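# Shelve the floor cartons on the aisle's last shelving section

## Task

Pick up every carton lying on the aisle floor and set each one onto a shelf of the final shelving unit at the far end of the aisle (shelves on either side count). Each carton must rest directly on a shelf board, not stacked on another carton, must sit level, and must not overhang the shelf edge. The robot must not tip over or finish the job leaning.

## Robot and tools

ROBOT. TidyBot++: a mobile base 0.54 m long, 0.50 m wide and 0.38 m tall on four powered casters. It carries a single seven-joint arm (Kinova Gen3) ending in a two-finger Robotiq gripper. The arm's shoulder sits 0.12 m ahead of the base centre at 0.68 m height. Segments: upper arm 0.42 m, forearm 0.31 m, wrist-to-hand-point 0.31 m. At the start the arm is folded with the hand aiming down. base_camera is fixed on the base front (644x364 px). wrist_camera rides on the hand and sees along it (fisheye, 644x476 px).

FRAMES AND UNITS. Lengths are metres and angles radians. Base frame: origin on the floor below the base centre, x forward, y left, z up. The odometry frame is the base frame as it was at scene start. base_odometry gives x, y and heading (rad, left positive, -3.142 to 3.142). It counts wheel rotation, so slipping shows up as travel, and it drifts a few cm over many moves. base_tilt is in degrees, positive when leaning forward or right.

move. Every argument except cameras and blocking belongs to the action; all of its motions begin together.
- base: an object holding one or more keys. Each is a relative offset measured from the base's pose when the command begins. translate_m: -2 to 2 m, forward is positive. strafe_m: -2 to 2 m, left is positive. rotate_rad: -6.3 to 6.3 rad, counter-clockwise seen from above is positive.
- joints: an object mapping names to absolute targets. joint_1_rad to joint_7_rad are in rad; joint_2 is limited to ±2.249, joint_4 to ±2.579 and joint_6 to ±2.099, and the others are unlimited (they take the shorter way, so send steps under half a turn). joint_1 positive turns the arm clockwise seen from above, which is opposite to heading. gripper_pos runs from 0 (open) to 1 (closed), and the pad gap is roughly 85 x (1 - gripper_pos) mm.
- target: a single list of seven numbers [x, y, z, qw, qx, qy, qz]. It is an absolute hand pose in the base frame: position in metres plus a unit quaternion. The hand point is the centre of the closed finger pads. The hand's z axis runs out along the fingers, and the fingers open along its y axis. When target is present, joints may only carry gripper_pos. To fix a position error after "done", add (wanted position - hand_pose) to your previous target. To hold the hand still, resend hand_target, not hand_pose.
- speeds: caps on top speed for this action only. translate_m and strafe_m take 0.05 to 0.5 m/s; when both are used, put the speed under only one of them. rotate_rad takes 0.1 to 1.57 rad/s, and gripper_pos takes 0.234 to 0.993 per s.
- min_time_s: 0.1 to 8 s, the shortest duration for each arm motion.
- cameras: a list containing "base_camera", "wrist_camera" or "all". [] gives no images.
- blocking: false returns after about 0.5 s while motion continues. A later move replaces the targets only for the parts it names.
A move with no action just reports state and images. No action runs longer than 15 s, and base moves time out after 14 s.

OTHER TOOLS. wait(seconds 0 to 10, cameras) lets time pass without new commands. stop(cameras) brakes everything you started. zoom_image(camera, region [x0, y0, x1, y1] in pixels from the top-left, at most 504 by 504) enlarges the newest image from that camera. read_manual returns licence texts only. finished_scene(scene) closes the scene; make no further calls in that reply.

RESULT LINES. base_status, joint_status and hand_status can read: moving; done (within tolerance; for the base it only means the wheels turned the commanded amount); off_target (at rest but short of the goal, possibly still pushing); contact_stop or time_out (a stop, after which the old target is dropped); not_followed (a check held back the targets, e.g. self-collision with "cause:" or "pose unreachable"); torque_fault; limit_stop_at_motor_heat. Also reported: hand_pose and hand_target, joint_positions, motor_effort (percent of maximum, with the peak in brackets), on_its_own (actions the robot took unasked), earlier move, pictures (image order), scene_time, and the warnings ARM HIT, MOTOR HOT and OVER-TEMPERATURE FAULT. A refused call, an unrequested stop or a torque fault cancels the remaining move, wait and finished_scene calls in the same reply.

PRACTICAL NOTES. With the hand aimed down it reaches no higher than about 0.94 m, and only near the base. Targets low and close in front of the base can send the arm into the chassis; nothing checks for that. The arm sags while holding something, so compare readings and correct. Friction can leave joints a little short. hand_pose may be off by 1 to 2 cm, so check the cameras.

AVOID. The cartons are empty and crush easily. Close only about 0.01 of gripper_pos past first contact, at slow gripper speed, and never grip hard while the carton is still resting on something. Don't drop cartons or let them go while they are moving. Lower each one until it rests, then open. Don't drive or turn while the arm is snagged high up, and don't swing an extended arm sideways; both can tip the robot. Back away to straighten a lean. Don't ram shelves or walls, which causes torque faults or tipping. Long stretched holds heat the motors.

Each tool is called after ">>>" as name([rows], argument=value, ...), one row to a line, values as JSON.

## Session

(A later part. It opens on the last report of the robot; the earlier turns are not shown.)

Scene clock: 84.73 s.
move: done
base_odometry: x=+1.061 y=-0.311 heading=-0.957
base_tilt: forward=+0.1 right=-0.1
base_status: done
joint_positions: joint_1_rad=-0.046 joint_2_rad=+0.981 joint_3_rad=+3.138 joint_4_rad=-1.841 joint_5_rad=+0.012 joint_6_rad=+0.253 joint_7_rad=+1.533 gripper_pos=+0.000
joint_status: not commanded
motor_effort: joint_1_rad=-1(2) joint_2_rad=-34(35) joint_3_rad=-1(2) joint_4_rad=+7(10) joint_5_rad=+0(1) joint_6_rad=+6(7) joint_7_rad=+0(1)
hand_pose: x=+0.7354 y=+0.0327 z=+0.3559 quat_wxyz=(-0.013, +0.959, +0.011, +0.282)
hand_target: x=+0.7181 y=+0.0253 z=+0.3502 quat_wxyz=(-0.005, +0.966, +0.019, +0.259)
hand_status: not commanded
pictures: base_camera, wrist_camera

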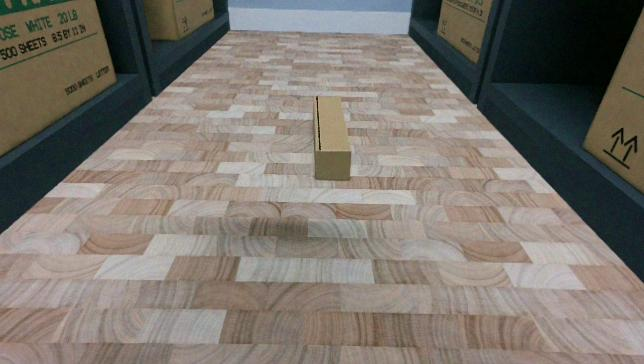

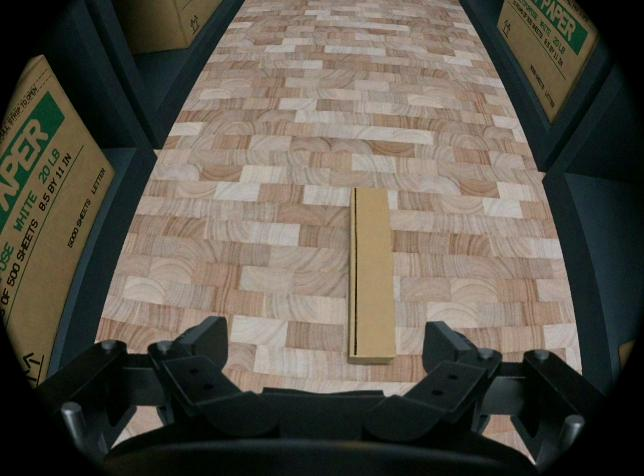

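>>> move(base={"translate_m": 0.16, "strafe_m": -0.028}, joints={"joint_1_rad": 0.0, "joint_2_rad": 1.619, "joint_4_rad": -1.399, "joint_6_rad": 0.399}, min_time_s=2.5, cameras=["all"])

>>> zoom_image(camera="base_camera", region=[240, 90, 420, 260])

Scene clock: 89.50 s.
move: done
base_odometry: x=+1.131 y=-0.457 heading=-0.957
base_tilt: forward=+0.1 right=-0.1
base_status: done
joint_positions: joint_1_rad=-0.016 joint_2_rad=+1.570 joint_3_rad=+3.138 joint_4_rad=-1.425 joint_5_rad=+0.012 joint_6_rad=+0.360 joint_7_rad=+1.533 gripper_pos=+0.000
joint_status: all done
motor_effort: joint_1_rad=-1(3) joint_2_rad=-37(40) joint_3_rad=-1(2) joint_4_rad=+5(10) joint_5_rad=+1(1) joint_6_rad=+4(7) joint_7_rad=+2(2)
hand_pose: x=+0.7364 y=+0.0147 z=+0.0990 quat_wxyz=(-0.009, +0.968, -0.005, +0.250)
hand_target: x=+0.7334 y=+0.0013 z=+0.0798 quat_wxyz=(+0.000, +0.966, +0.000, +0.258)
hand_status: not commanded
pictures: base_camera, wrist_camera

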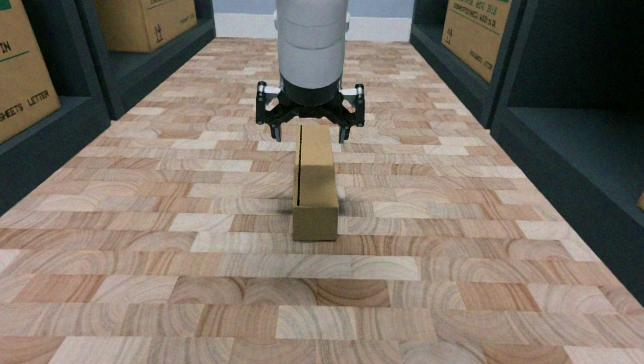

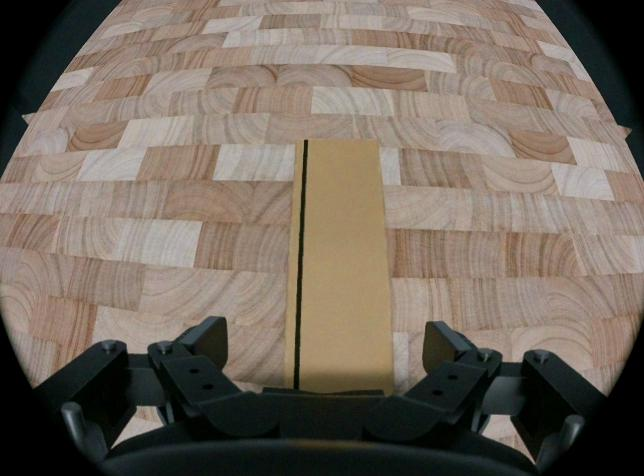

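Scaled by 2.800.

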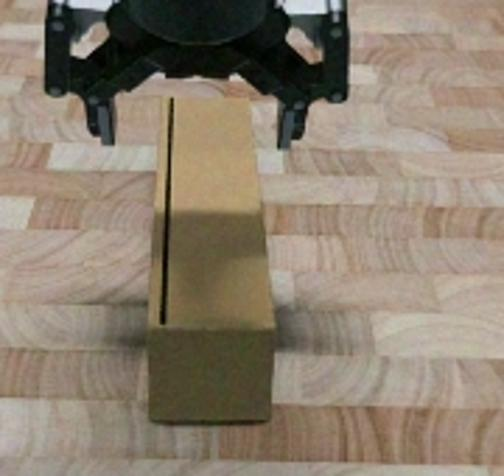

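>>> move(base={"strafe_m": -0.0085}, joints={"joint_2_rad": 1.776, "joint_4_rad": -1.214, "joint_6_rad": 0.372}, min_time_s=2, cameras=["all"])

>>> move(joints={"gripper_pos": 0.28}, speeds={"gripper_pos": 0.25}, cameras=["wrist_camera"])

>>> zoom_image(camera="wrist_camera", region=[180, 280, 470, 420])

Scene clock: 92.50 s.
move: done
base_odometry: x=+1.124 y=-0.462 heading=-0.957
base_tilt: forward=+0.1 right=-0.1
base_status: done
joint_positions: joint_1_rad=-0.006 joint_2_rad=+1.718 joint_3_rad=+3.138 joint_4_rad=-1.242 joint_5_rad=+0.012 joint_6_rad=+0.360 joint_7_rad=+1.533 gripper_pos=+0.000
joint_status: all done
motor_effort: joint_1_rad=-2(3) joint_2_rad=-37(39) joint_3_rad=-1(2) joint_4_rad=+5(6) joint_5_rad=+1(1) joint_6_rad=+5(7) joint_7_rad=+0(2)
hand_pose: x=+0.7525 y=+0.0084 z=+0.0442 quat_wxyz=(-0.008, +0.963, -0.010, +0.268)
hand_target: x=+0.7341 y=+0.0013 z=+0.0157 quat_wxyz=(+0.000, +0.966, +0.000, +0.259)
hand_status: not commanded
pictures: base_camera, wrist_camera

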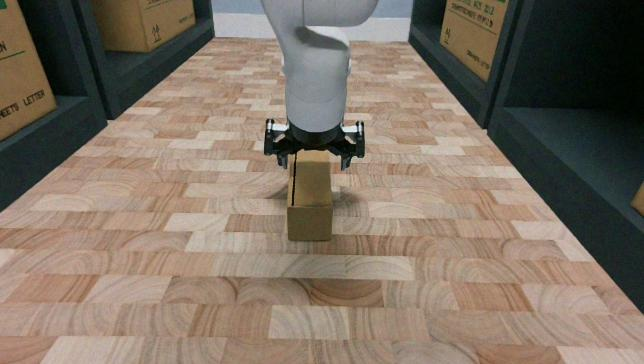

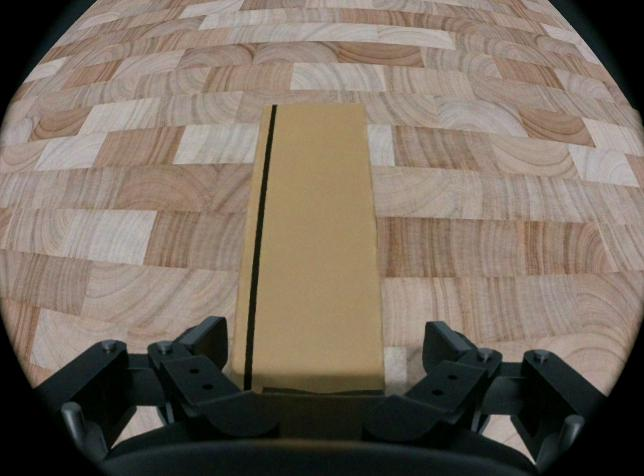

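Scene clock: 94.20 s.
move: done
base_odometry: x=+1.124 y=-0.462 heading=-0.957
base_tilt: forward=+0.1 right=-0.1
base_status: not commanded
joint_positions: joint_1_rad=-0.006 joint_2_rad=+1.718 joint_3_rad=+3.138 joint_4_rad=-1.242 joint_5_rad=+0.012 joint_6_rad=+0.360 joint_7_rad=+1.533 gripper_pos=+0.280
joint_status: all done
motor_effort: joint_1_rad=-1(2) joint_2_rad=-37(37) joint_3_rad=-1(1) joint_4_rad=+5(6) joint_5_rad=+1(1) joint_6_rad=+5(6) joint_7_rad=+0(2)
hand_pose: x=+0.7526 y=+0.0084 z=+0.0443 quat_wxyz=(-0.008, +0.963, -0.010, +0.268)
hand_target: x=+0.7341 y=+0.0013 z=+0.0157 quat_wxyz=(+0.000, +0.966, +0.000, +0.259)
hand_status: not commanded

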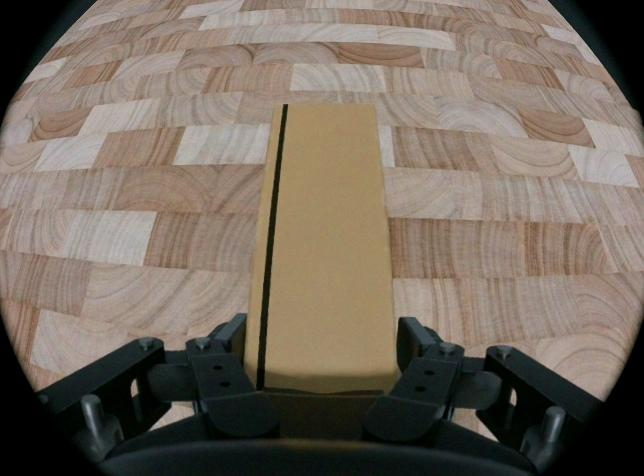

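Scaled by 1.738.

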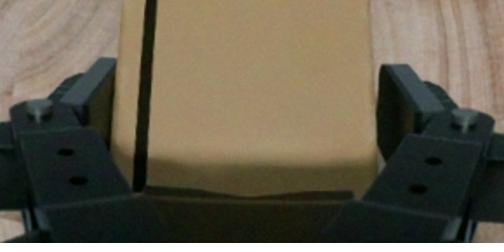

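>>> move(joints={"gripper_pos": 0.335}, speeds={"gripper_pos": 0.234})

>>> move(joints={"gripper_pos": 0.358}, speeds={"gripper_pos": 0.234}, cameras=["wrist_camera"])

Scene clock: 95.30 s.
move: done
base_odometry: x=+1.124 y=-0.462 heading=-0.957
base_tilt: forward=+0.1 right=-0.1
base_status: not commanded
joint_positions: joint_1_rad=-0.006 joint_2_rad=+1.718 joint_3_rad=+3.138 joint_4_rad=-1.242 joint_5_rad=+0.012 joint_6_rad=+0.360 joint_7_rad=+1.533 gripper_pos=+0.332
joint_status: all done
motor_effort: joint_1_rad=-1(2) joint_2_rad=-35(37) joint_3_rad=-1(1) joint_4_rad=+5(6) joint_5_rad=+1(1) joint_6_rad=+5(7) joint_7_rad=+1(2)
hand_pose: x=+0.7526 y=+0.0084 z=+0.0443 quat_wxyz=(-0.008, +0.963, -0.010, +0.268)
hand_target: x=+0.7341 y=+0.0013 z=+0.0157 quat_wxyz=(+0.000, +0.966, +0.000, +0.259)
hand_status: not commanded
pictures: none

Scene clock: 96.37 s.
move: done
base_odometry: x=+1.124 y=-0.462 heading=-0.957
base_tilt: forward=+0.1 right=-0.1
base_status: not commanded
joint_positions: joint_1_rad=-0.006 joint_2_rad=+1.718 joint_3_rad=+3.138 joint_4_rad=-1.241 joint_5_rad=+0.012 joint_6_rad=+0.360 joint_7_rad=+1.533 gripper_pos=+0.357
joint_status: all done
motor_effort: joint_1_rad=+0(2) joint_2_rad=-33(35) joint_3_rad=+0(1) joint_4_rad=+5(6) joint_5_rad=+1(1) joint_6_rad=+4(6) joint_7_rad=+0(2)
hand_pose: x=+0.7532 y=+0.0084 z=+0.0445 quat_wxyz=(-0.008, +0.963, -0.010, +0.268)
hand_target: x=+0.7341 y=+0.0013 z=+0.0157 quat_wxyz=(+0.000, +0.966, +0.000, +0.259)
hand_status: not commanded

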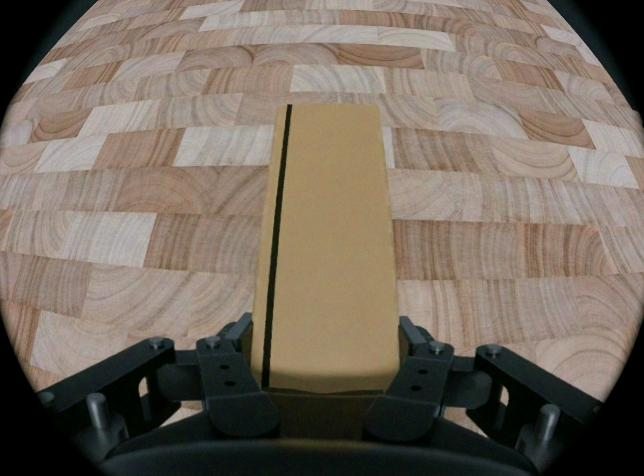

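>>> move(joints={"joint_2_rad": 1.619, "joint_4_rad": -1.399, "joint_6_rad": 0.399}, min_time_s=2.5)

>>> move(joints={"joint_2_rad": 0.972, "joint_4_rad": -1.858, "joint_6_rad": 0.25}, min_time_s=3)

>>> move(joints={"joint_2_rad": -0.078, "joint_4_rad": -2.022, "joint_6_rad": -0.656}, min_time_s=3, cameras=["all"])

Scene clock: 99.97 s.
move: done
base_odometry: x=+1.124 y=-0.462 heading=-0.957
base_tilt: forward=+0.1 right=-0.1
base_status: not commanded
joint_positions: joint_1_rad=-0.006 joint_2_rad=+1.641 joint_3_rad=+3.138 joint_4_rad=-1.377 joint_5_rad=+0.012 joint_6_rad=+0.361 joint_7_rad=+1.533 gripper_pos=+0.357
joint_status: all done
motor_effort: joint_1_rad=-2(2) joint_2_rad=-37(38) joint_3_rad=-1(2) joint_4_rad=+5(6) joint_5_rad=+1(1) joint_6_rad=+4(7) joint_7_rad=+1(2)
hand_pose: x=+0.7227 y=+0.0083 z=+0.0652 quat_wxyz=(-0.008, +0.971, -0.010, +0.240)
hand_target: x=+0.7334 y=+0.0013 z=+0.0798 quat_wxyz=(+0.000, +0.966, +0.000, +0.258)
hand_status: not commanded
pictures: none

Scene clock: 103.30 s.
move: done
base_odometry: x=+1.124 y=-0.462 heading=-0.957
base_tilt: forward=+0.1 right=-0.1
base_status: not commanded
joint_positions: joint_1_rad=-0.006 joint_2_rad=+0.987 joint_3_rad=+3.138 joint_4_rad=-1.835 joint_5_rad=+0.012 joint_6_rad=+0.295 joint_7_rad=+1.533 gripper_pos=+0.357
joint_status: all done
motor_effort: joint_1_rad=-1(2) joint_2_rad=-34(40) joint_3_rad=-1(2) joint_4_rad=+9(9) joint_5_rad=+1(1) joint_6_rad=+6(7) joint_7_rad=+1(2)
hand_pose: x=+0.7482 y=+0.0083 z=+0.3608 quat_wxyz=(-0.008, +0.953, -0.009, +0.302)
hand_target: x=+0.7287 y=+0.0013 z=+0.3563 quat_wxyz=(+0.000, +0.961, +0.000, +0.277)
hand_status: not commanded
pictures: none

Scene clock: 106.60 s.
move: done
base_odometry: x=+1.124 y=-0.462 heading=-0.957
base_tilt: forward=+0.1 right=-0.1
base_status: not commanded
joint_positions: joint_1_rad=-0.006 joint_2_rad=-0.066 joint_3_rad=+3.138 joint_4_rad=-1.992 joint_5_rad=+0.012 joint_6_rad=-0.607 joint_7_rad=+1.533 gripper_pos=+0.357
joint_status: all done
motor_effort: joint_1_rad=+0(2) joint_2_rad=-14(37) joint_3_rad=+0(1) joint_4_rad=+17(17) joint_5_rad=+1(1) joint_6_rad=+6(8) joint_7_rad=+0(1)
hand_pose: x=+0.5639 y=+0.0033 z=+0.7371 quat_wxyz=(-0.002, +0.954, -0.010, +0.300)
hand_target: x=+0.5394 y=+0.0013 z=+0.7199 quat_wxyz=(+0.000, +0.964, +0.000, +0.268)
hand_status: not commanded
pictures: base_camera, wrist_camera

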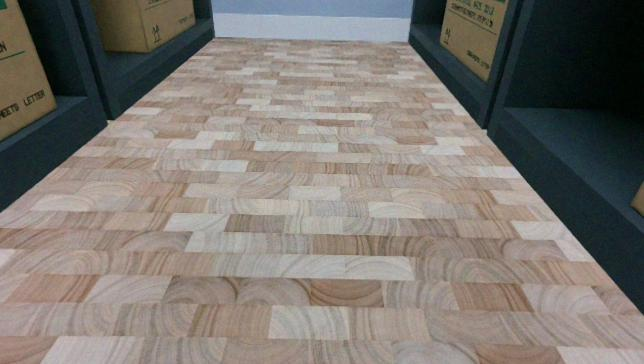

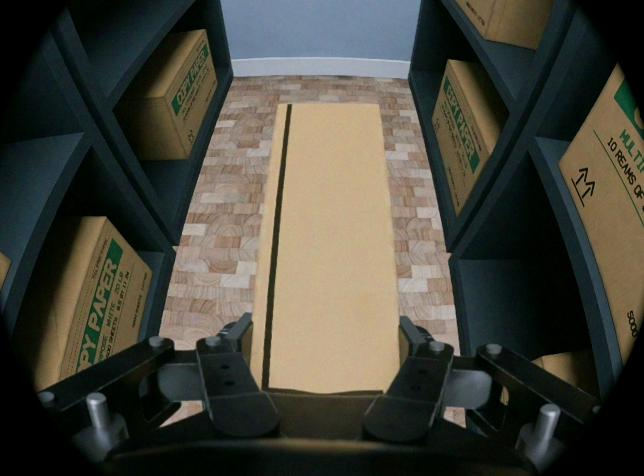

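>>> zoom_image(camera="wrist_camera", region=[0, 0, 300, 280])

Scaled by 1.680.

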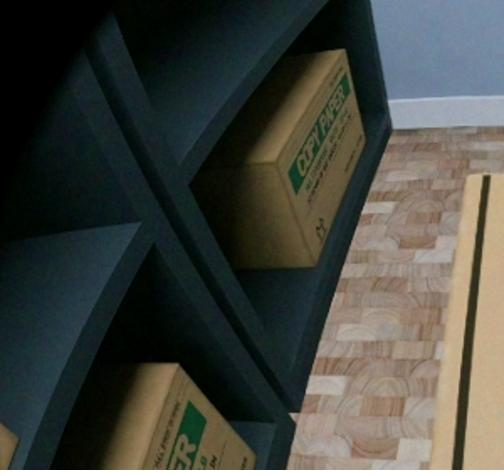

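>>> zoom_image(camera="wrist_camera", region=[50, 0, 230, 140])

>>> zoom_image(camera="wrist_camera", region=[400, 0, 600, 240])

Scaled by 2.800.

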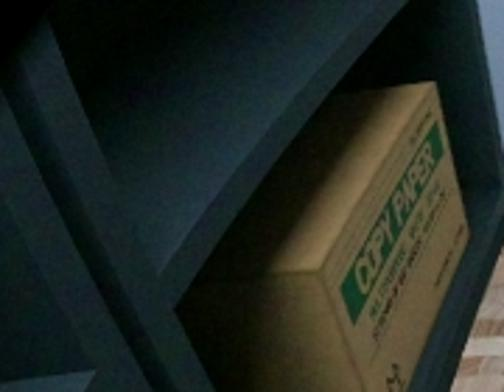

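Scaled by 2.100.

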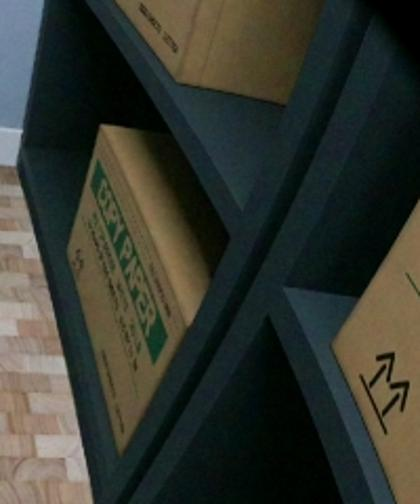

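>>> move(joints={"joint_6_rad": 0.05}, min_time_s=2, cameras=["wrist_camera"])

>>> zoom_image(camera="wrist_camera", region=[60, 20, 300, 340])

Scene clock: 112.40 s.
move: done
base_odometry: x=+1.124 y=-0.462 heading=-0.957
base_tilt: forward=+0.1 right=-0.1
base_status: not commanded
joint_positions: joint_1_rad=-0.006 joint_2_rad=-0.067 joint_3_rad=+3.138 joint_4_rad=-1.994 joint_5_rad=+0.012 joint_6_rad=+0.007 joint_7_rad=+1.533 gripper_pos=+0.357
joint_status: all done
motor_effort: joint_1_rad=-1(2) joint_2_rad=-16(16) joint_3_rad=+0(1) joint_4_rad=+20(20) joint_5_rad=+1(2) joint_6_rad=+10(11) joint_7_rad=+0(2)
hand_pose: x=+0.6779 y=+0.0067 z=+0.8849 quat_wxyz=(-0.010, +0.819, -0.007, +0.573)
hand_target: x=+0.6741 y=+0.0013 z=+0.8878 quat_wxyz=(+0.000, +0.812, +0.000, +0.584)
hand_status: not commanded

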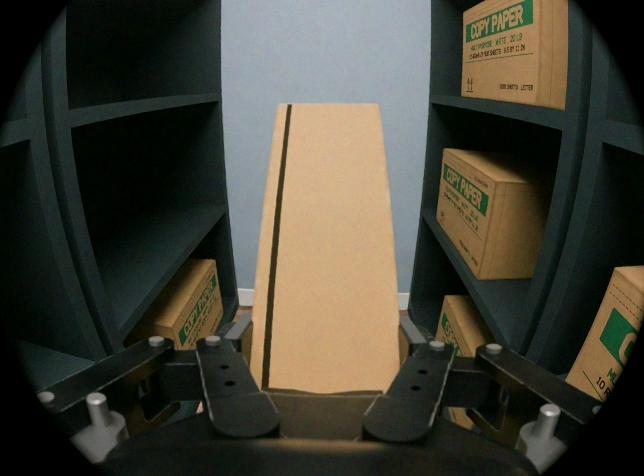

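Scaled by 1.575.

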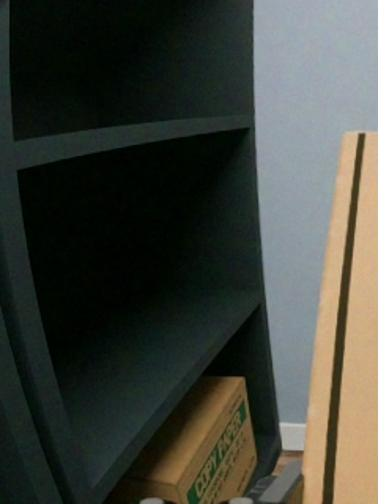

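>>> move(base={"rotate_rad": -0.011}, joints={"joint_6_rad": -0.65}, min_time_s=2)

>>> move(base={"translate_m": 1.04}, speeds={"translate_m": 0.4}, cameras=["all"])

Scene clock: 117.33 s.
move: done
base_odometry: x=+1.124 y=-0.463 heading=-0.967
base_tilt: forward=+0.1 right=-0.1
base_status: done
joint_positions: joint_1_rad=-0.006 joint_2_rad=-0.067 joint_3_rad=+3.139 joint_4_rad=-1.996 joint_5_rad=+0.012 joint_6_rad=-0.604 joint_7_rad=+1.533 gripper_pos=+0.357
joint_status: all done
motor_effort: joint_1_rad=-1(3) joint_2_rad=-14(17) joint_3_rad=+0(2) joint_4_rad=+18(19) joint_5_rad=+1(1) joint_6_rad=+6(11) joint_7_rad=+1(2)
hand_pose: x=+0.5634 y=+0.0030 z=+0.7361 quat_wxyz=(-0.002, +0.954, -0.010, +0.300)
hand_target: x=+0.5410 y=+0.0013 z=+0.7209 quat_wxyz=(+0.000, +0.963, +0.000, +0.270)
hand_status: not commanded
pictures: none

Scene clock: 120.97 s.
move: done
base_odometry: x=+1.714 y=-1.319 heading=-0.968
base_tilt: forward=+0.1 right=-0.1
base_status: done
joint_positions: joint_1_rad=-0.006 joint_2_rad=-0.071 joint_3_rad=+3.139 joint_4_rad=-1.998 joint_5_rad=+0.012 joint_6_rad=-0.609 joint_7_rad=+1.533 gripper_pos=+0.357
joint_status: not commanded
motor_effort: joint_1_rad=-1(2) joint_2_rad=-14(17) joint_3_rad=+1(1) joint_4_rad=+17(18) joint_5_rad=+1(2) joint_6_rad=+6(7) joint_7_rad=+0(2)
hand_pose: x=+0.5612 y=+0.0029 z=+0.7364 quat_wxyz=(-0.002, +0.954, -0.010, +0.299)
hand_target: x=+0.5410 y=+0.0013 z=+0.7209 quat_wxyz=(+0.000, +0.963, +0.000, +0.270)
hand_status: not commanded
pictures: base_camera, wrist_camera

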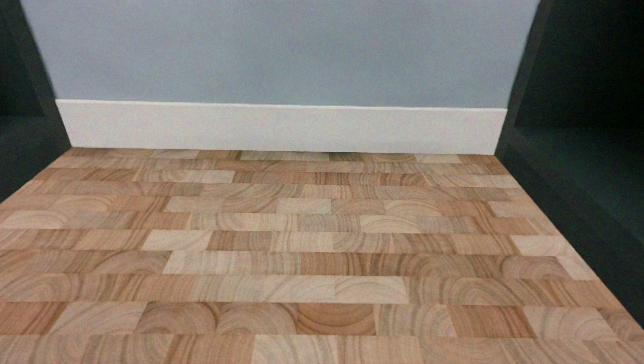

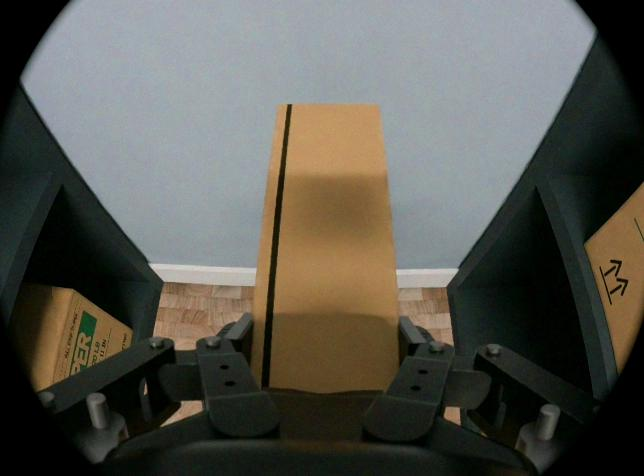

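>>> move(base={"rotate_rad": -0.02}, joints={"joint_1_rad": -1.56}, min_time_s=4, cameras=["all"])

Scene clock: 126.30 s.
move: done
base_odometry: x=+1.714 y=-1.319 heading=-0.987
base_tilt: forward=+0.1 right=-0.1
base_status: done
joint_positions: joint_1_rad=-1.546 joint_2_rad=-0.071 joint_3_rad=+3.141 joint_4_rad=-1.998 joint_5_rad=+0.012 joint_6_rad=-0.609 joint_7_rad=+1.533 gripper_pos=+0.357
joint_status: all done
motor_effort: joint_1_rad=-1(4) joint_2_rad=-14(14) joint_3_rad=+0(2) joint_4_rad=+18(18) joint_5_rad=+1(2) joint_6_rad=+6(8) joint_7_rad=+0(2)
hand_pose: x=+0.1306 y=+0.4421 z=+0.7364 quat_wxyz=(-0.209, +0.693, +0.656, +0.213)
hand_target: x=+0.1222 y=+0.4220 z=+0.7209 quat_wxyz=(-0.190, +0.684, +0.677, +0.192)
hand_status: not commanded
pictures: base_camera, wrist_camera

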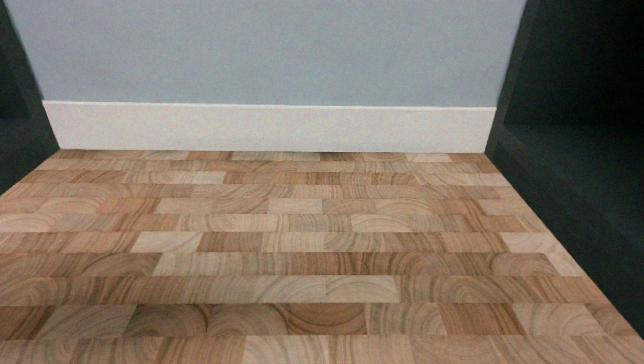

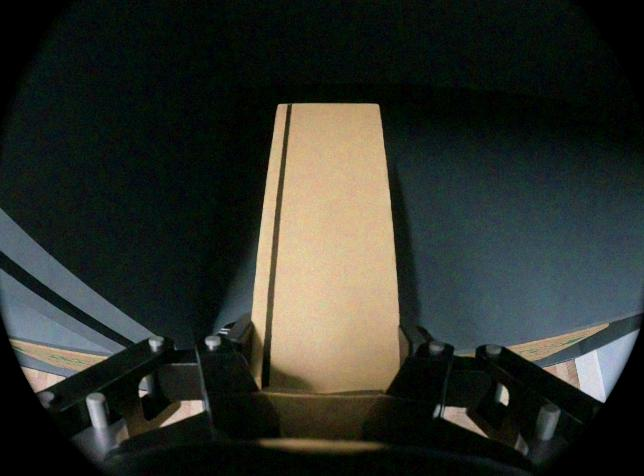

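>>> move(base={"translate_m": 0.14}, speeds={"translate_m": 0.2})

>>> move(joints={"joint_2_rad": 0.5453, "joint_4_rad": -1.615, "joint_6_rad": -0.39}, min_time_s=4, cameras=["all"])

Scene clock: 128.87 s.
move: done
base_odometry: x=+1.792 y=-1.436 heading=-0.988
base_tilt: forward=+0.1 right=-0.1
base_status: done
joint_positions: joint_1_rad=-1.552 joint_2_rad=-0.071 joint_3_rad=+3.141 joint_4_rad=-1.998 joint_5_rad=+0.012 joint_6_rad=-0.609 joint_7_rad=+1.533 gripper_pos=+0.357
joint_status: not commanded
motor_effort: joint_1_rad=-1(3) joint_2_rad=-14(14) joint_3_rad=+0(2) joint_4_rad=+18(18) joint_5_rad=+1(2) joint_6_rad=+7(7) joint_7_rad=+1(2)
hand_pose: x=+0.1282 y=+0.4421 z=+0.7364 quat_wxyz=(-0.210, +0.691, +0.658, +0.213)
hand_target: x=+0.1222 y=+0.4220 z=+0.7209 quat_wxyz=(-0.190, +0.684, +0.677, +0.192)
hand_status: not commanded
pictures: none

Scene clock: 133.20 s.
move: done
base_odometry: x=+1.792 y=-1.436 heading=-0.988
base_tilt: forward=+0.1 right=-0.1
base_status: not commanded
joint_positions: joint_1_rad=-1.552 joint_2_rad=+0.502 joint_3_rad=+3.141 joint_4_rad=-1.653 joint_5_rad=+0.012 joint_6_rad=-0.431 joint_7_rad=+1.533 gripper_pos=+0.357
joint_status: all done
motor_effort: joint_1_rad=-1(2) joint_2_rad=-30(32) joint_3_rad=+0(1) joint_4_rad=+15(18) joint_5_rad=+1(1) joint_6_rad=+5(7) joint_7_rad=+1(2)
hand_pose: x=+0.1311 y=+0.6287 z=+0.6129 quat_wxyz=(-0.193, +0.696, +0.664, +0.195)
hand_target: x=+0.1247 y=+0.6531 z=+0.6084 quat_wxyz=(-0.205, +0.680, +0.673, +0.207)
hand_status: not commanded
pictures: base_camera, wrist_camera

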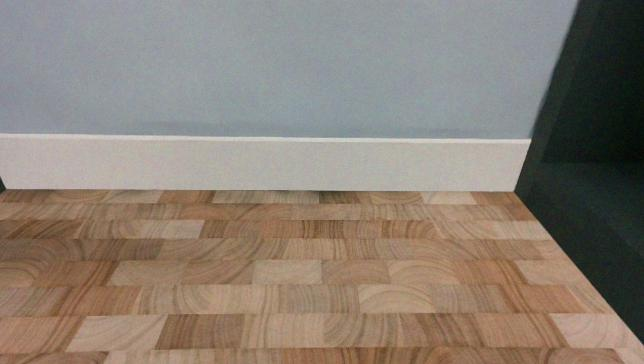

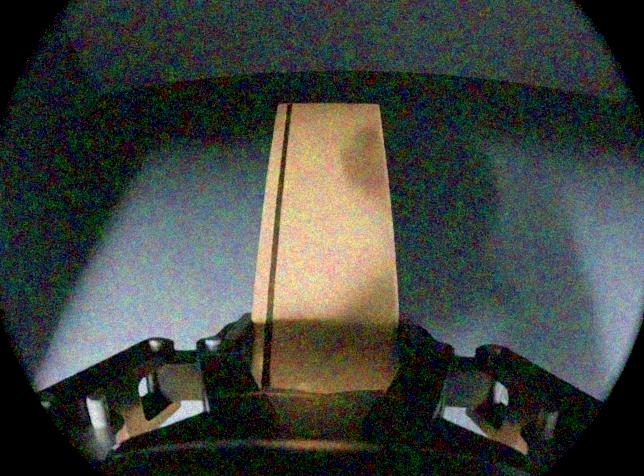

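>>> zoom_image(camera="wrist_camera", region=[30, 290, 330, 476])

>>> zoom_image(camera="wrist_camera", region=[330, 290, 630, 476])

Scaled by 1.680.

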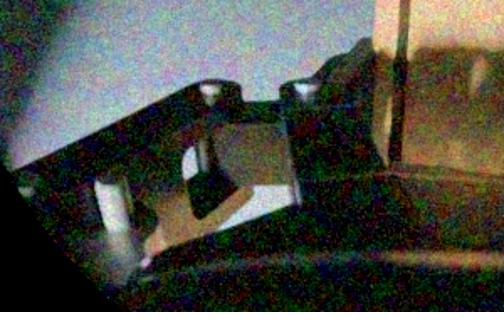

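Scaled by 1.680.

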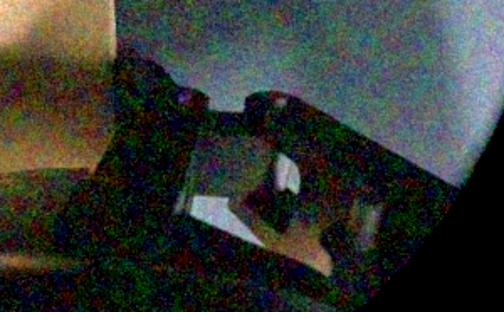

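>>> zoom_image(camera="wrist_camera", region=[110, 350, 220, 440])

>>> zoom_image(camera="wrist_camera", region=[425, 350, 545, 460])

Scaled by 4.582.

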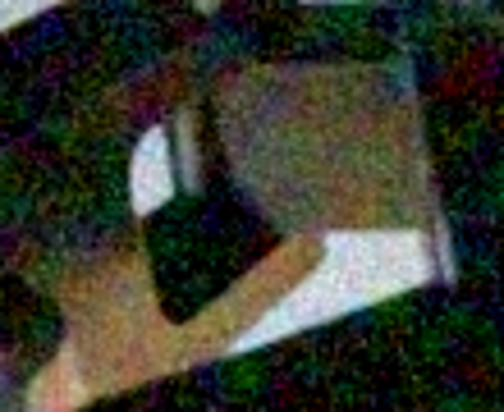

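Scaled by 4.200.

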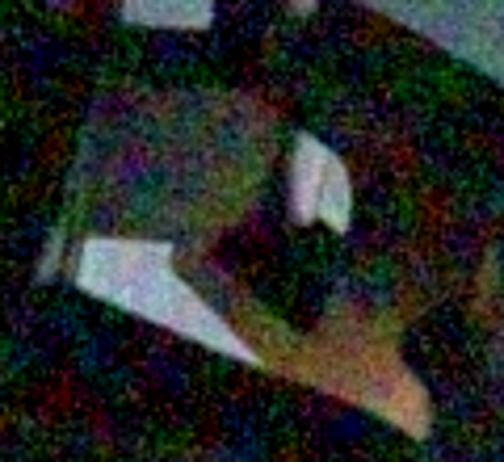

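>>> move(joints={"joint_2_rad": 0.668, "joint_4_rad": -1.383, "joint_6_rad": -0.59}, min_time_s=3, cameras=["wrist_camera"])

Scene clock: 144.33 s.
move: done
base_odometry: x=+1.792 y=-1.436 heading=-0.988
base_tilt: forward=+0.1 right=-0.1
base_status: not commanded
joint_positions: joint_1_rad=-1.552 joint_2_rad=+0.614 joint_3_rad=+3.141 joint_4_rad=-1.423 joint_5_rad=+0.012 joint_6_rad=-0.544 joint_7_rad=+1.533 gripper_pos=+0.357
joint_status: all done
motor_effort: joint_1_rad=-1(2) joint_2_rad=-34(35) joint_3_rad=+0(1) joint_4_rad=+17(17) joint_5_rad=+1(1) joint_6_rad=+6(8) joint_7_rad=+0(2)
hand_pose: x=+0.1326 y=+0.6887 z=+0.6208 quat_wxyz=(-0.194, +0.696, +0.663, +0.197)
hand_target: x=+0.1251 y=+0.6888 z=+0.5938 quat_wxyz=(-0.174, +0.689, +0.681, +0.176)
hand_status: not commanded

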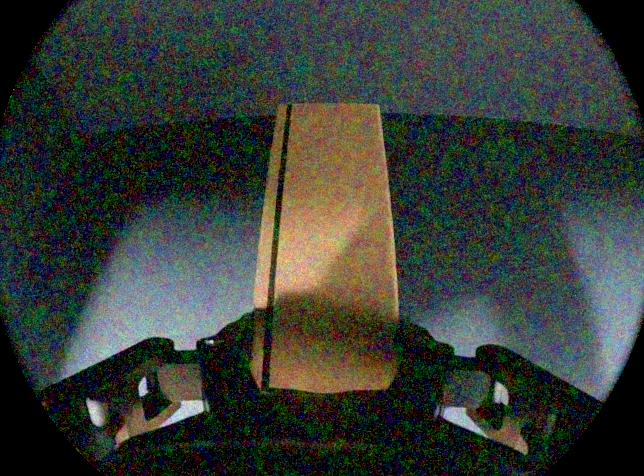

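>>> move(joints={"joint_2_rad": 0.705, "joint_6_rad": -0.46}, min_time_s=2, cameras=[])

Scene clock: 147.87 s.
move: done
base_odometry: x=+1.792 y=-1.436 heading=-0.988
base_tilt: forward=+0.1 right=-0.1
base_status: not commanded
joint_positions: joint_1_rad=-1.552 joint_2_rad=+0.650 joint_3_rad=+3.141 joint_4_rad=-1.423 joint_5_rad=+0.012 joint_6_rad=-0.501 joint_7_rad=+1.533 gripper_pos=+0.357
joint_status: all done
motor_effort: joint_1_rad=-1(2) joint_2_rad=-35(37) joint_3_rad=-1(1) joint_4_rad=+16(17) joint_5_rad=+1(2) joint_6_rad=+5(8) joint_7_rad=+0(2)
hand_pose: x=+0.1327 y=+0.6974 z=+0.6031 quat_wxyz=(-0.197, +0.695, +0.662, +0.199)
hand_target: x=+0.1254 y=+0.7200 z=+0.5888 quat_wxyz=(-0.206, +0.680, +0.673, +0.208)
hand_status: not commanded

>>> move(joints={"joint_2_rad": 0.735, "joint_6_rad": -0.43}, min_time_s=2, cameras=[])

>>> move(joints={"joint_2_rad": 0.748, "joint_6_rad": -0.417}, min_time_s=1.5, cameras=["wrist_camera"])

Scene clock: 150.43 s.
move: done
base_odometry: x=+1.792 y=-1.436 heading=-0.988
base_tilt: forward=+0.1 right=-0.1
base_status: not commanded
joint_positions: joint_1_rad=-1.552 joint_2_rad=+0.679 joint_3_rad=+3.141 joint_4_rad=-1.423 joint_5_rad=+0.012 joint_6_rad=-0.471 joint_7_rad=+1.533 gripper_pos=+0.357
joint_status: all done
motor_effort: joint_1_rad=+0(2) joint_2_rad=-35(37) joint_3_rad=-1(1) joint_4_rad=+16(17) joint_5_rad=+1(1) joint_6_rad=+6(8) joint_7_rad=+0(2)
hand_pose: x=+0.1327 y=+0.7027 z=+0.5876 quat_wxyz=(-0.197, +0.695, +0.662, +0.199)
hand_target: x=+0.1255 y=+0.7247 z=+0.5724 quat_wxyz=(-0.206, +0.680, +0.673, +0.208)
hand_status: not commanded

Scene clock: 152.23 s.
move: done
base_odometry: x=+1.792 y=-1.436 heading=-0.988
base_tilt: forward=+0.1 right=-0.1
base_status: not commanded
joint_positions: joint_1_rad=-1.552 joint_2_rad=+0.692 joint_3_rad=+3.141 joint_4_rad=-1.423 joint_5_rad=+0.012 joint_6_rad=-0.459 joint_7_rad=+1.533 gripper_pos=+0.357
joint_status: all done
motor_effort: joint_1_rad=-1(2) joint_2_rad=-36(37) joint_3_rad=+0(1) joint_4_rad=+16(16) joint_5_rad=+1(1) joint_6_rad=+5(7) joint_7_rad=+1(2)
hand_pose: x=+0.1327 y=+0.7049 z=+0.5811 quat_wxyz=(-0.197, +0.695, +0.662, +0.199)
hand_target: x=+0.1255 y=+0.7266 z=+0.5652 quat_wxyz=(-0.206, +0.680, +0.673, +0.208)
hand_status: not commanded

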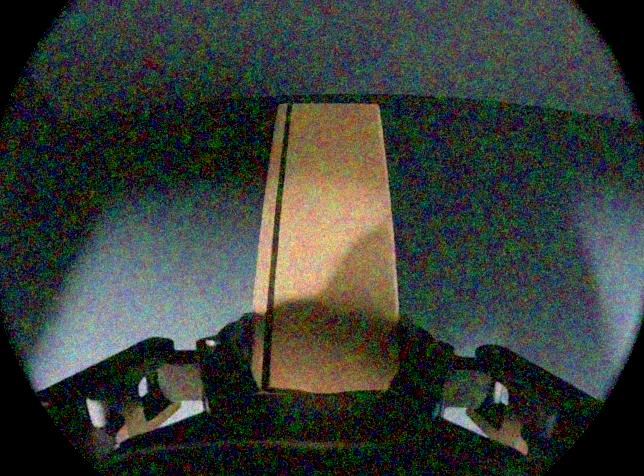

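>>> move(joints={"joint_2_rad": 0.760, "joint_6_rad": -0.405}, min_time_s=1.2, cameras=[])

>>> move(joints={"joint_2_rad": 0.768, "joint_6_rad": -0.397}, min_time_s=1.2, cameras=["wrist_camera"])

Scene clock: 154.00 s.
move: done
base_odometry: x=+1.792 y=-1.436 heading=-0.988
base_tilt: forward=+0.1 right=-0.2
base_status: not commanded
joint_positions: joint_1_rad=-1.552 joint_2_rad=+0.698 joint_3_rad=+3.141 joint_4_rad=-1.422 joint_5_rad=+0.012 joint_6_rad=-0.448 joint_7_rad=+1.533 gripper_pos=+0.357
joint_status: all done
motor_effort: joint_1_rad=-1(2) joint_2_rad=-35(37) joint_3_rad=-1(1) joint_4_rad=+16(16) joint_5_rad=+1(2) joint_6_rad=+7(7) joint_7_rad=+1(2)
hand_pose: x=+0.1327 y=+0.7075 z=+0.5785 quat_wxyz=(-0.199, +0.694, +0.662, +0.201)
hand_target: x=+0.1255 y=+0.7283 z=+0.5585 quat_wxyz=(-0.206, +0.680, +0.673, +0.208)
hand_status: not commanded

Scene clock: 155.50 s.
move: done
base_odometry: x=+1.792 y=-1.436 heading=-0.988
base_tilt: forward=+0.1 right=-0.1
base_status: not commanded
joint_positions: joint_1_rad=-1.552 joint_2_rad=+0.703 joint_3_rad=+3.141 joint_4_rad=-1.420 joint_5_rad=+0.012 joint_6_rad=-0.440 joint_7_rad=+1.533 gripper_pos=+0.357
joint_status: all done
motor_effort: joint_1_rad=-1(2) joint_2_rad=-34(36) joint_3_rad=-1(1) joint_4_rad=+15(16) joint_5_rad=+1(1) joint_6_rad=+6(7) joint_7_rad=+1(1)
hand_pose: x=+0.1327 y=+0.7097 z=+0.5775 quat_wxyz=(-0.201, +0.694, +0.661, +0.203)
hand_target: x=+0.1255 y=+0.7293 z=+0.5541 quat_wxyz=(-0.206, +0.680, +0.673, +0.208)
hand_status: not commanded

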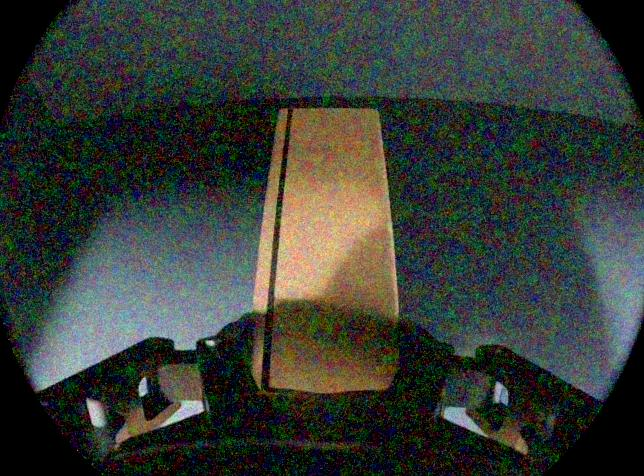

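>>> move(joints={"joint_6_rad": -0.505}, min_time_s=1.5, cameras=["wrist_camera"])

Scene clock: 157.87 s.
move: done
base_odometry: x=+1.792 y=-1.436 heading=-0.988
base_tilt: forward=+0.1 right=-0.1
base_status: not commanded
joint_positions: joint_1_rad=-1.552 joint_2_rad=+0.703 joint_3_rad=+3.141 joint_4_rad=-1.414 joint_5_rad=+0.012 joint_6_rad=-0.456 joint_7_rad=+1.533 gripper_pos=+0.357
joint_status: all done
motor_effort: joint_1_rad=-1(2) joint_2_rad=-34(35) joint_3_rad=-1(1) joint_4_rad=+15(16) joint_5_rad=+1(1) joint_6_rad=+5(8) joint_7_rad=+1(1)
hand_pose: x=+0.1327 y=+0.7082 z=+0.5775 quat_wxyz=(-0.198, +0.695, +0.662, +0.199)
hand_target: x=+0.1252 y=+0.7005 z=+0.5368 quat_wxyz=(-0.169, +0.690, +0.683, +0.171)
hand_status: not commanded

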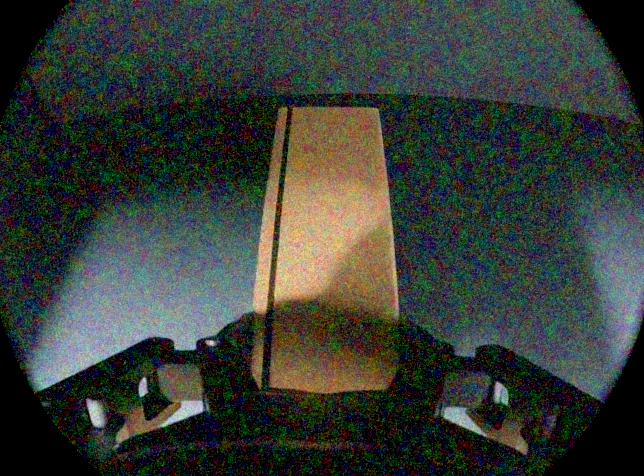

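>>> move(joints={"joint_2_rad": 0.775, "joint_6_rad": -0.54}, min_time_s=1.5, cameras=["wrist_camera"])

Scene clock: 159.90 s.
move: done
base_odometry: x=+1.792 y=-1.436 heading=-0.988
base_tilt: forward=+0.1 right=-0.1
base_status: not commanded
joint_positions: joint_1_rad=-1.552 joint_2_rad=+0.703 joint_3_rad=+3.141 joint_4_rad=-1.404 joint_5_rad=+0.012 joint_6_rad=-0.484 joint_7_rad=+1.533 gripper_pos=+0.357
joint_status: all done
motor_effort: joint_1_rad=-1(2) joint_2_rad=-32(35) joint_3_rad=+0(1) joint_4_rad=+13(15) joint_5_rad=+1(2) joint_6_rad=+4(6) joint_7_rad=+1(2)
hand_pose: x=+0.1327 y=+0.7049 z=+0.5770 quat_wxyz=(-0.191, +0.696, +0.664, +0.193)
hand_target: x=+0.1251 y=+0.6897 z=+0.5271 quat_wxyz=(-0.155, +0.693, +0.686, +0.156)
hand_status: not commanded

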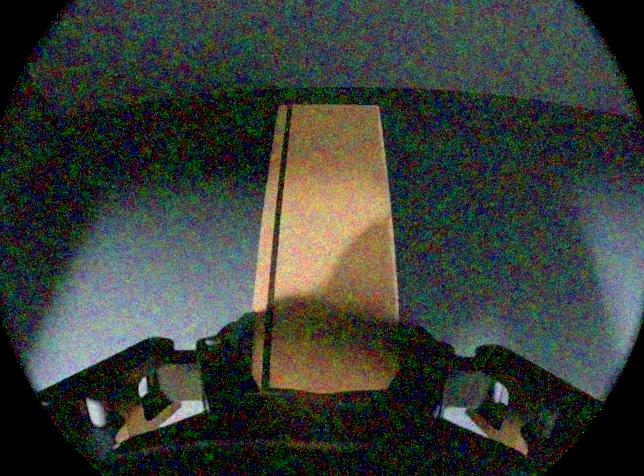

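>>> move(joints={"joint_2_rad": 0.755, "joint_6_rad": -0.525, "gripper_pos": 0.28}, speeds={"gripper_pos": 0.234}, cameras=["wrist_camera"])

>>> move(joints={"gripper_pos": 0.0}, speeds={"gripper_pos": 0.4}, cameras=["wrist_camera"])

Scene clock: 161.27 s.
move: done
base_odometry: x=+1.792 y=-1.436 heading=-0.988
base_tilt: forward=+0.1 right=-0.1
base_status: not commanded
joint_positions: joint_1_rad=-1.552 joint_2_rad=+0.703 joint_3_rad=+3.141 joint_4_rad=-1.404 joint_5_rad=+0.012 joint_6_rad=-0.486 joint_7_rad=+1.533 gripper_pos=+0.279
joint_status: all done
motor_effort: joint_1_rad=-1(2) joint_2_rad=-35(36) joint_3_rad=-1(1) joint_4_rad=+15(16) joint_5_rad=+1(2) joint_6_rad=+7(7) joint_7_rad=+0(1)
hand_pose: x=+0.1327 y=+0.7044 z=+0.5763 quat_wxyz=(-0.190, +0.697, +0.664, +0.193)
hand_target: x=+0.1252 y=+0.6968 z=+0.5430 quat_wxyz=(-0.167, +0.691, +0.683, +0.169)
hand_status: not commanded

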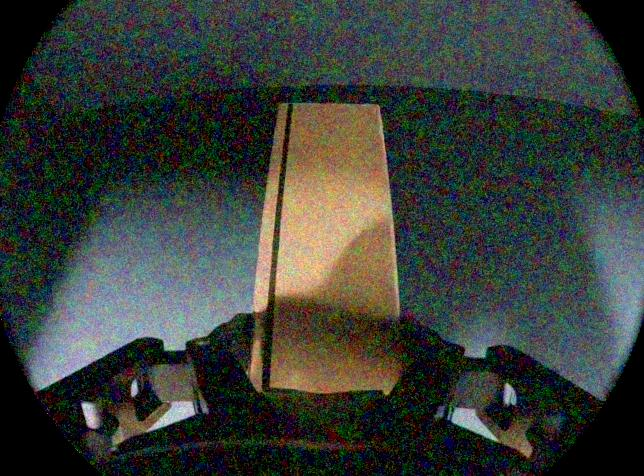

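Scene clock: 162.57 s.
move: done
base_odometry: x=+1.792 y=-1.436 heading=-0.988
base_tilt: forward=+0.1 right=-0.1
base_status: not commanded
joint_positions: joint_1_rad=-1.552 joint_2_rad=+0.703 joint_3_rad=+3.141 joint_4_rad=-1.404 joint_5_rad=+0.012 joint_6_rad=-0.486 joint_7_rad=+1.533 gripper_pos=+0.000
joint_status: all done
motor_effort: joint_1_rad=+0(2) joint_2_rad=-35(36) joint_3_rad=-1(1) joint_4_rad=+15(16) joint_5_rad=+0(1) joint_6_rad=+5(7) joint_7_rad=+1(1)
hand_pose: x=+0.1327 y=+0.7044 z=+0.5763 quat_wxyz=(-0.190, +0.697, +0.664, +0.193)
hand_target: x=+0.1252 y=+0.6968 z=+0.5430 quat_wxyz=(-0.167, +0.691, +0.683, +0.169)
hand_status: not commanded

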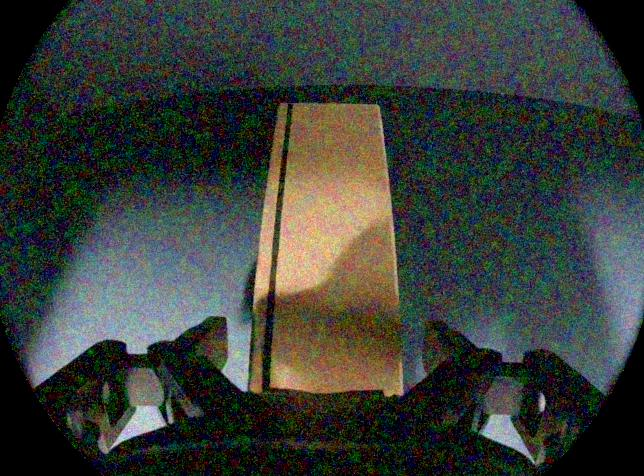

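>>> move(joints={"joint_2_rad": 0.53, "joint_4_rad": -1.635, "joint_6_rad": -0.41}, min_time_s=2, cameras=["wrist_camera"])

>>> move(joints={"joint_2_rad": -0.078, "joint_4_rad": -2.022, "joint_6_rad": -0.3}, min_time_s=3, cameras=["wrist_camera"])

Scene clock: 165.43 s.
move: done
base_odometry: x=+1.792 y=-1.436 heading=-0.988
base_tilt: forward=+0.1 right=-0.1
base_status: not commanded
joint_positions: joint_1_rad=-1.552 joint_2_rad=+0.547 joint_3_rad=+3.141 joint_4_rad=-1.606 joint_5_rad=+0.012 joint_6_rad=-0.450 joint_7_rad=+1.533 gripper_pos=+0.000
joint_status: all done
motor_effort: joint_1_rad=-1(2) joint_2_rad=-31(36) joint_3_rad=+0(1) joint_4_rad=+15(16) joint_5_rad=+1(1) joint_6_rad=+6(7) joint_7_rad=+1(1)
hand_pose: x=+0.1314 y=+0.6407 z=+0.6006 quat_wxyz=(-0.187, +0.698, +0.665, +0.189)
hand_target: x=+0.1246 y=+0.6403 z=+0.6062 quat_wxyz=(-0.197, +0.683, +0.675, +0.199)
hand_status: not commanded

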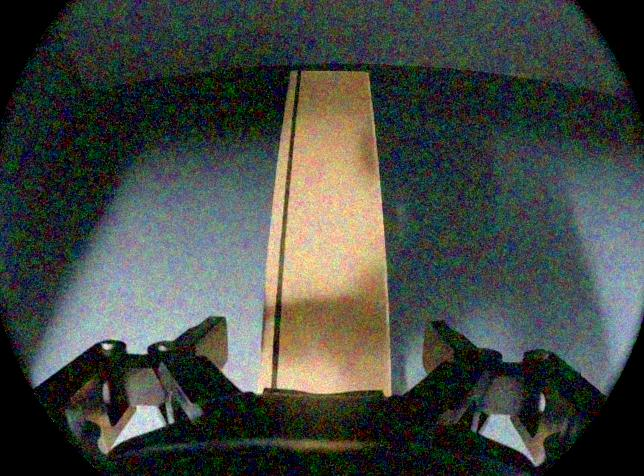

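Scene clock: 168.77 s.
move: done
base_odometry: x=+1.792 y=-1.436 heading=-0.988
base_tilt: forward=+0.1 right=-0.1
base_status: not commanded
joint_positions: joint_1_rad=-1.552 joint_2_rad=-0.066 joint_3_rad=+3.141 joint_4_rad=-1.991 joint_5_rad=+0.012 joint_6_rad=-0.341 joint_7_rad=+1.533 gripper_pos=+0.000
joint_status: all done
motor_effort: joint_1_rad=-1(2) joint_2_rad=-15(32) joint_3_rad=+0(1) joint_4_rad=+18(19) joint_5_rad=+1(1) joint_6_rad=+7(10) joint_7_rad=+1(2)
hand_pose: x=+0.1285 y=+0.5060 z=+0.7928 quat_wxyz=(-0.299, +0.655, +0.625, +0.300)
hand_target: x=+0.1231 y=+0.5033 z=+0.7926 quat_wxyz=(-0.305, +0.640, +0.634, +0.308)
hand_status: not commanded

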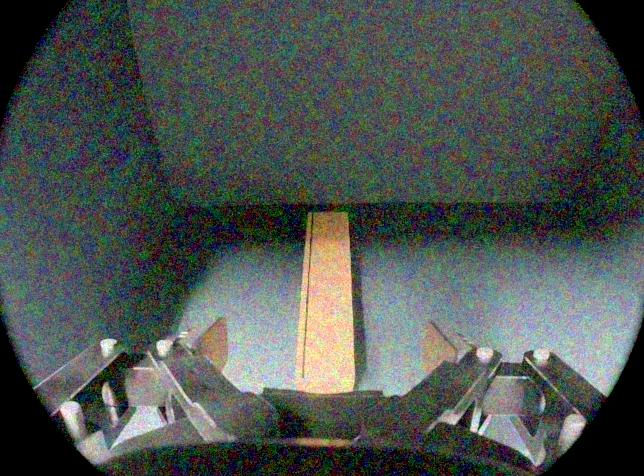

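>>> move(joints={"joint_1_rad": 0.0}, base={"strafe_m": 0.07}, min_time_s=3)

>>> move(base={"translate_m": -0.8}, cameras=["all"])

Scene clock: 173.20 s.
move: done
base_odometry: x=+1.850 y=-1.397 heading=-0.988
base_tilt: forward=+0.1 right=-0.1
base_status: done
joint_positions: joint_1_rad=-0.014 joint_2_rad=-0.071 joint_3_rad=+3.141 joint_4_rad=-1.993 joint_5_rad=+0.012 joint_6_rad=-0.335 joint_7_rad=+1.533 gripper_pos=+0.000
joint_status: all done
motor_effort: joint_1_rad=-1(4) joint_2_rad=-14(18) joint_3_rad=+0(1) joint_4_rad=+18(19) joint_5_rad=+1(2) joint_6_rad=+7(9) joint_7_rad=+0(2)
hand_pose: x=+0.6250 y=+0.0075 z=+0.7960 quat_wxyz=(-0.007, +0.904, -0.006, +0.428)
hand_target: x=+0.6223 y=+0.0013 z=+0.7926 quat_wxyz=(+0.000, +0.901, +0.000, +0.434)
hand_status: not commanded
pictures: none

Scene clock: 175.93 s.
move: done
base_odometry: x=+1.410 y=-0.729 heading=-0.989
base_tilt: forward=+0.1 right=-0.1
base_status: done
joint_positions: joint_1_rad=-0.014 joint_2_rad=-0.076 joint_3_rad=+3.141 joint_4_rad=-1.995 joint_5_rad=+0.012 joint_6_rad=-0.334 joint_7_rad=+1.533 gripper_pos=+0.000
joint_status: not commanded
motor_effort: joint_1_rad=+0(2) joint_2_rad=-15(18) joint_3_rad=+0(1) joint_4_rad=+17(19) joint_5_rad=+1(1) joint_6_rad=+8(9) joint_7_rad=+0(2)
hand_pose: x=+0.6241 y=+0.0073 z=+0.7975 quat_wxyz=(-0.007, +0.903, -0.006, +0.430)
hand_target: x=+0.6223 y=+0.0013 z=+0.7926 quat_wxyz=(+0.000, +0.901, +0.000, +0.434)
hand_status: not commanded
pictures: base_camera, wrist_camera

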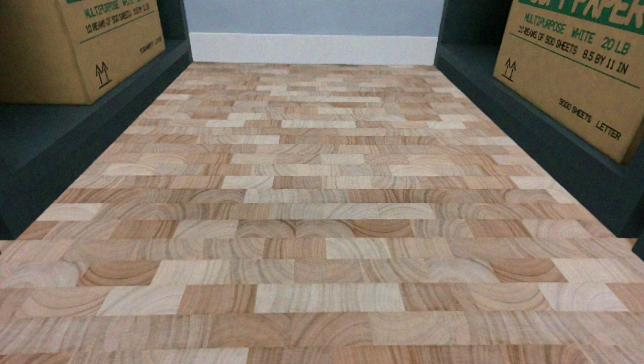

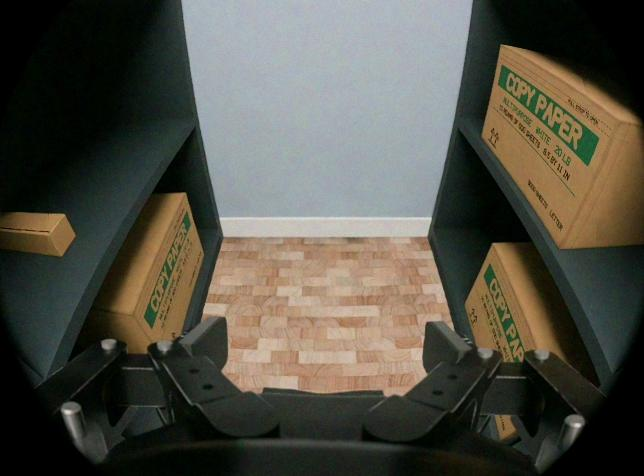

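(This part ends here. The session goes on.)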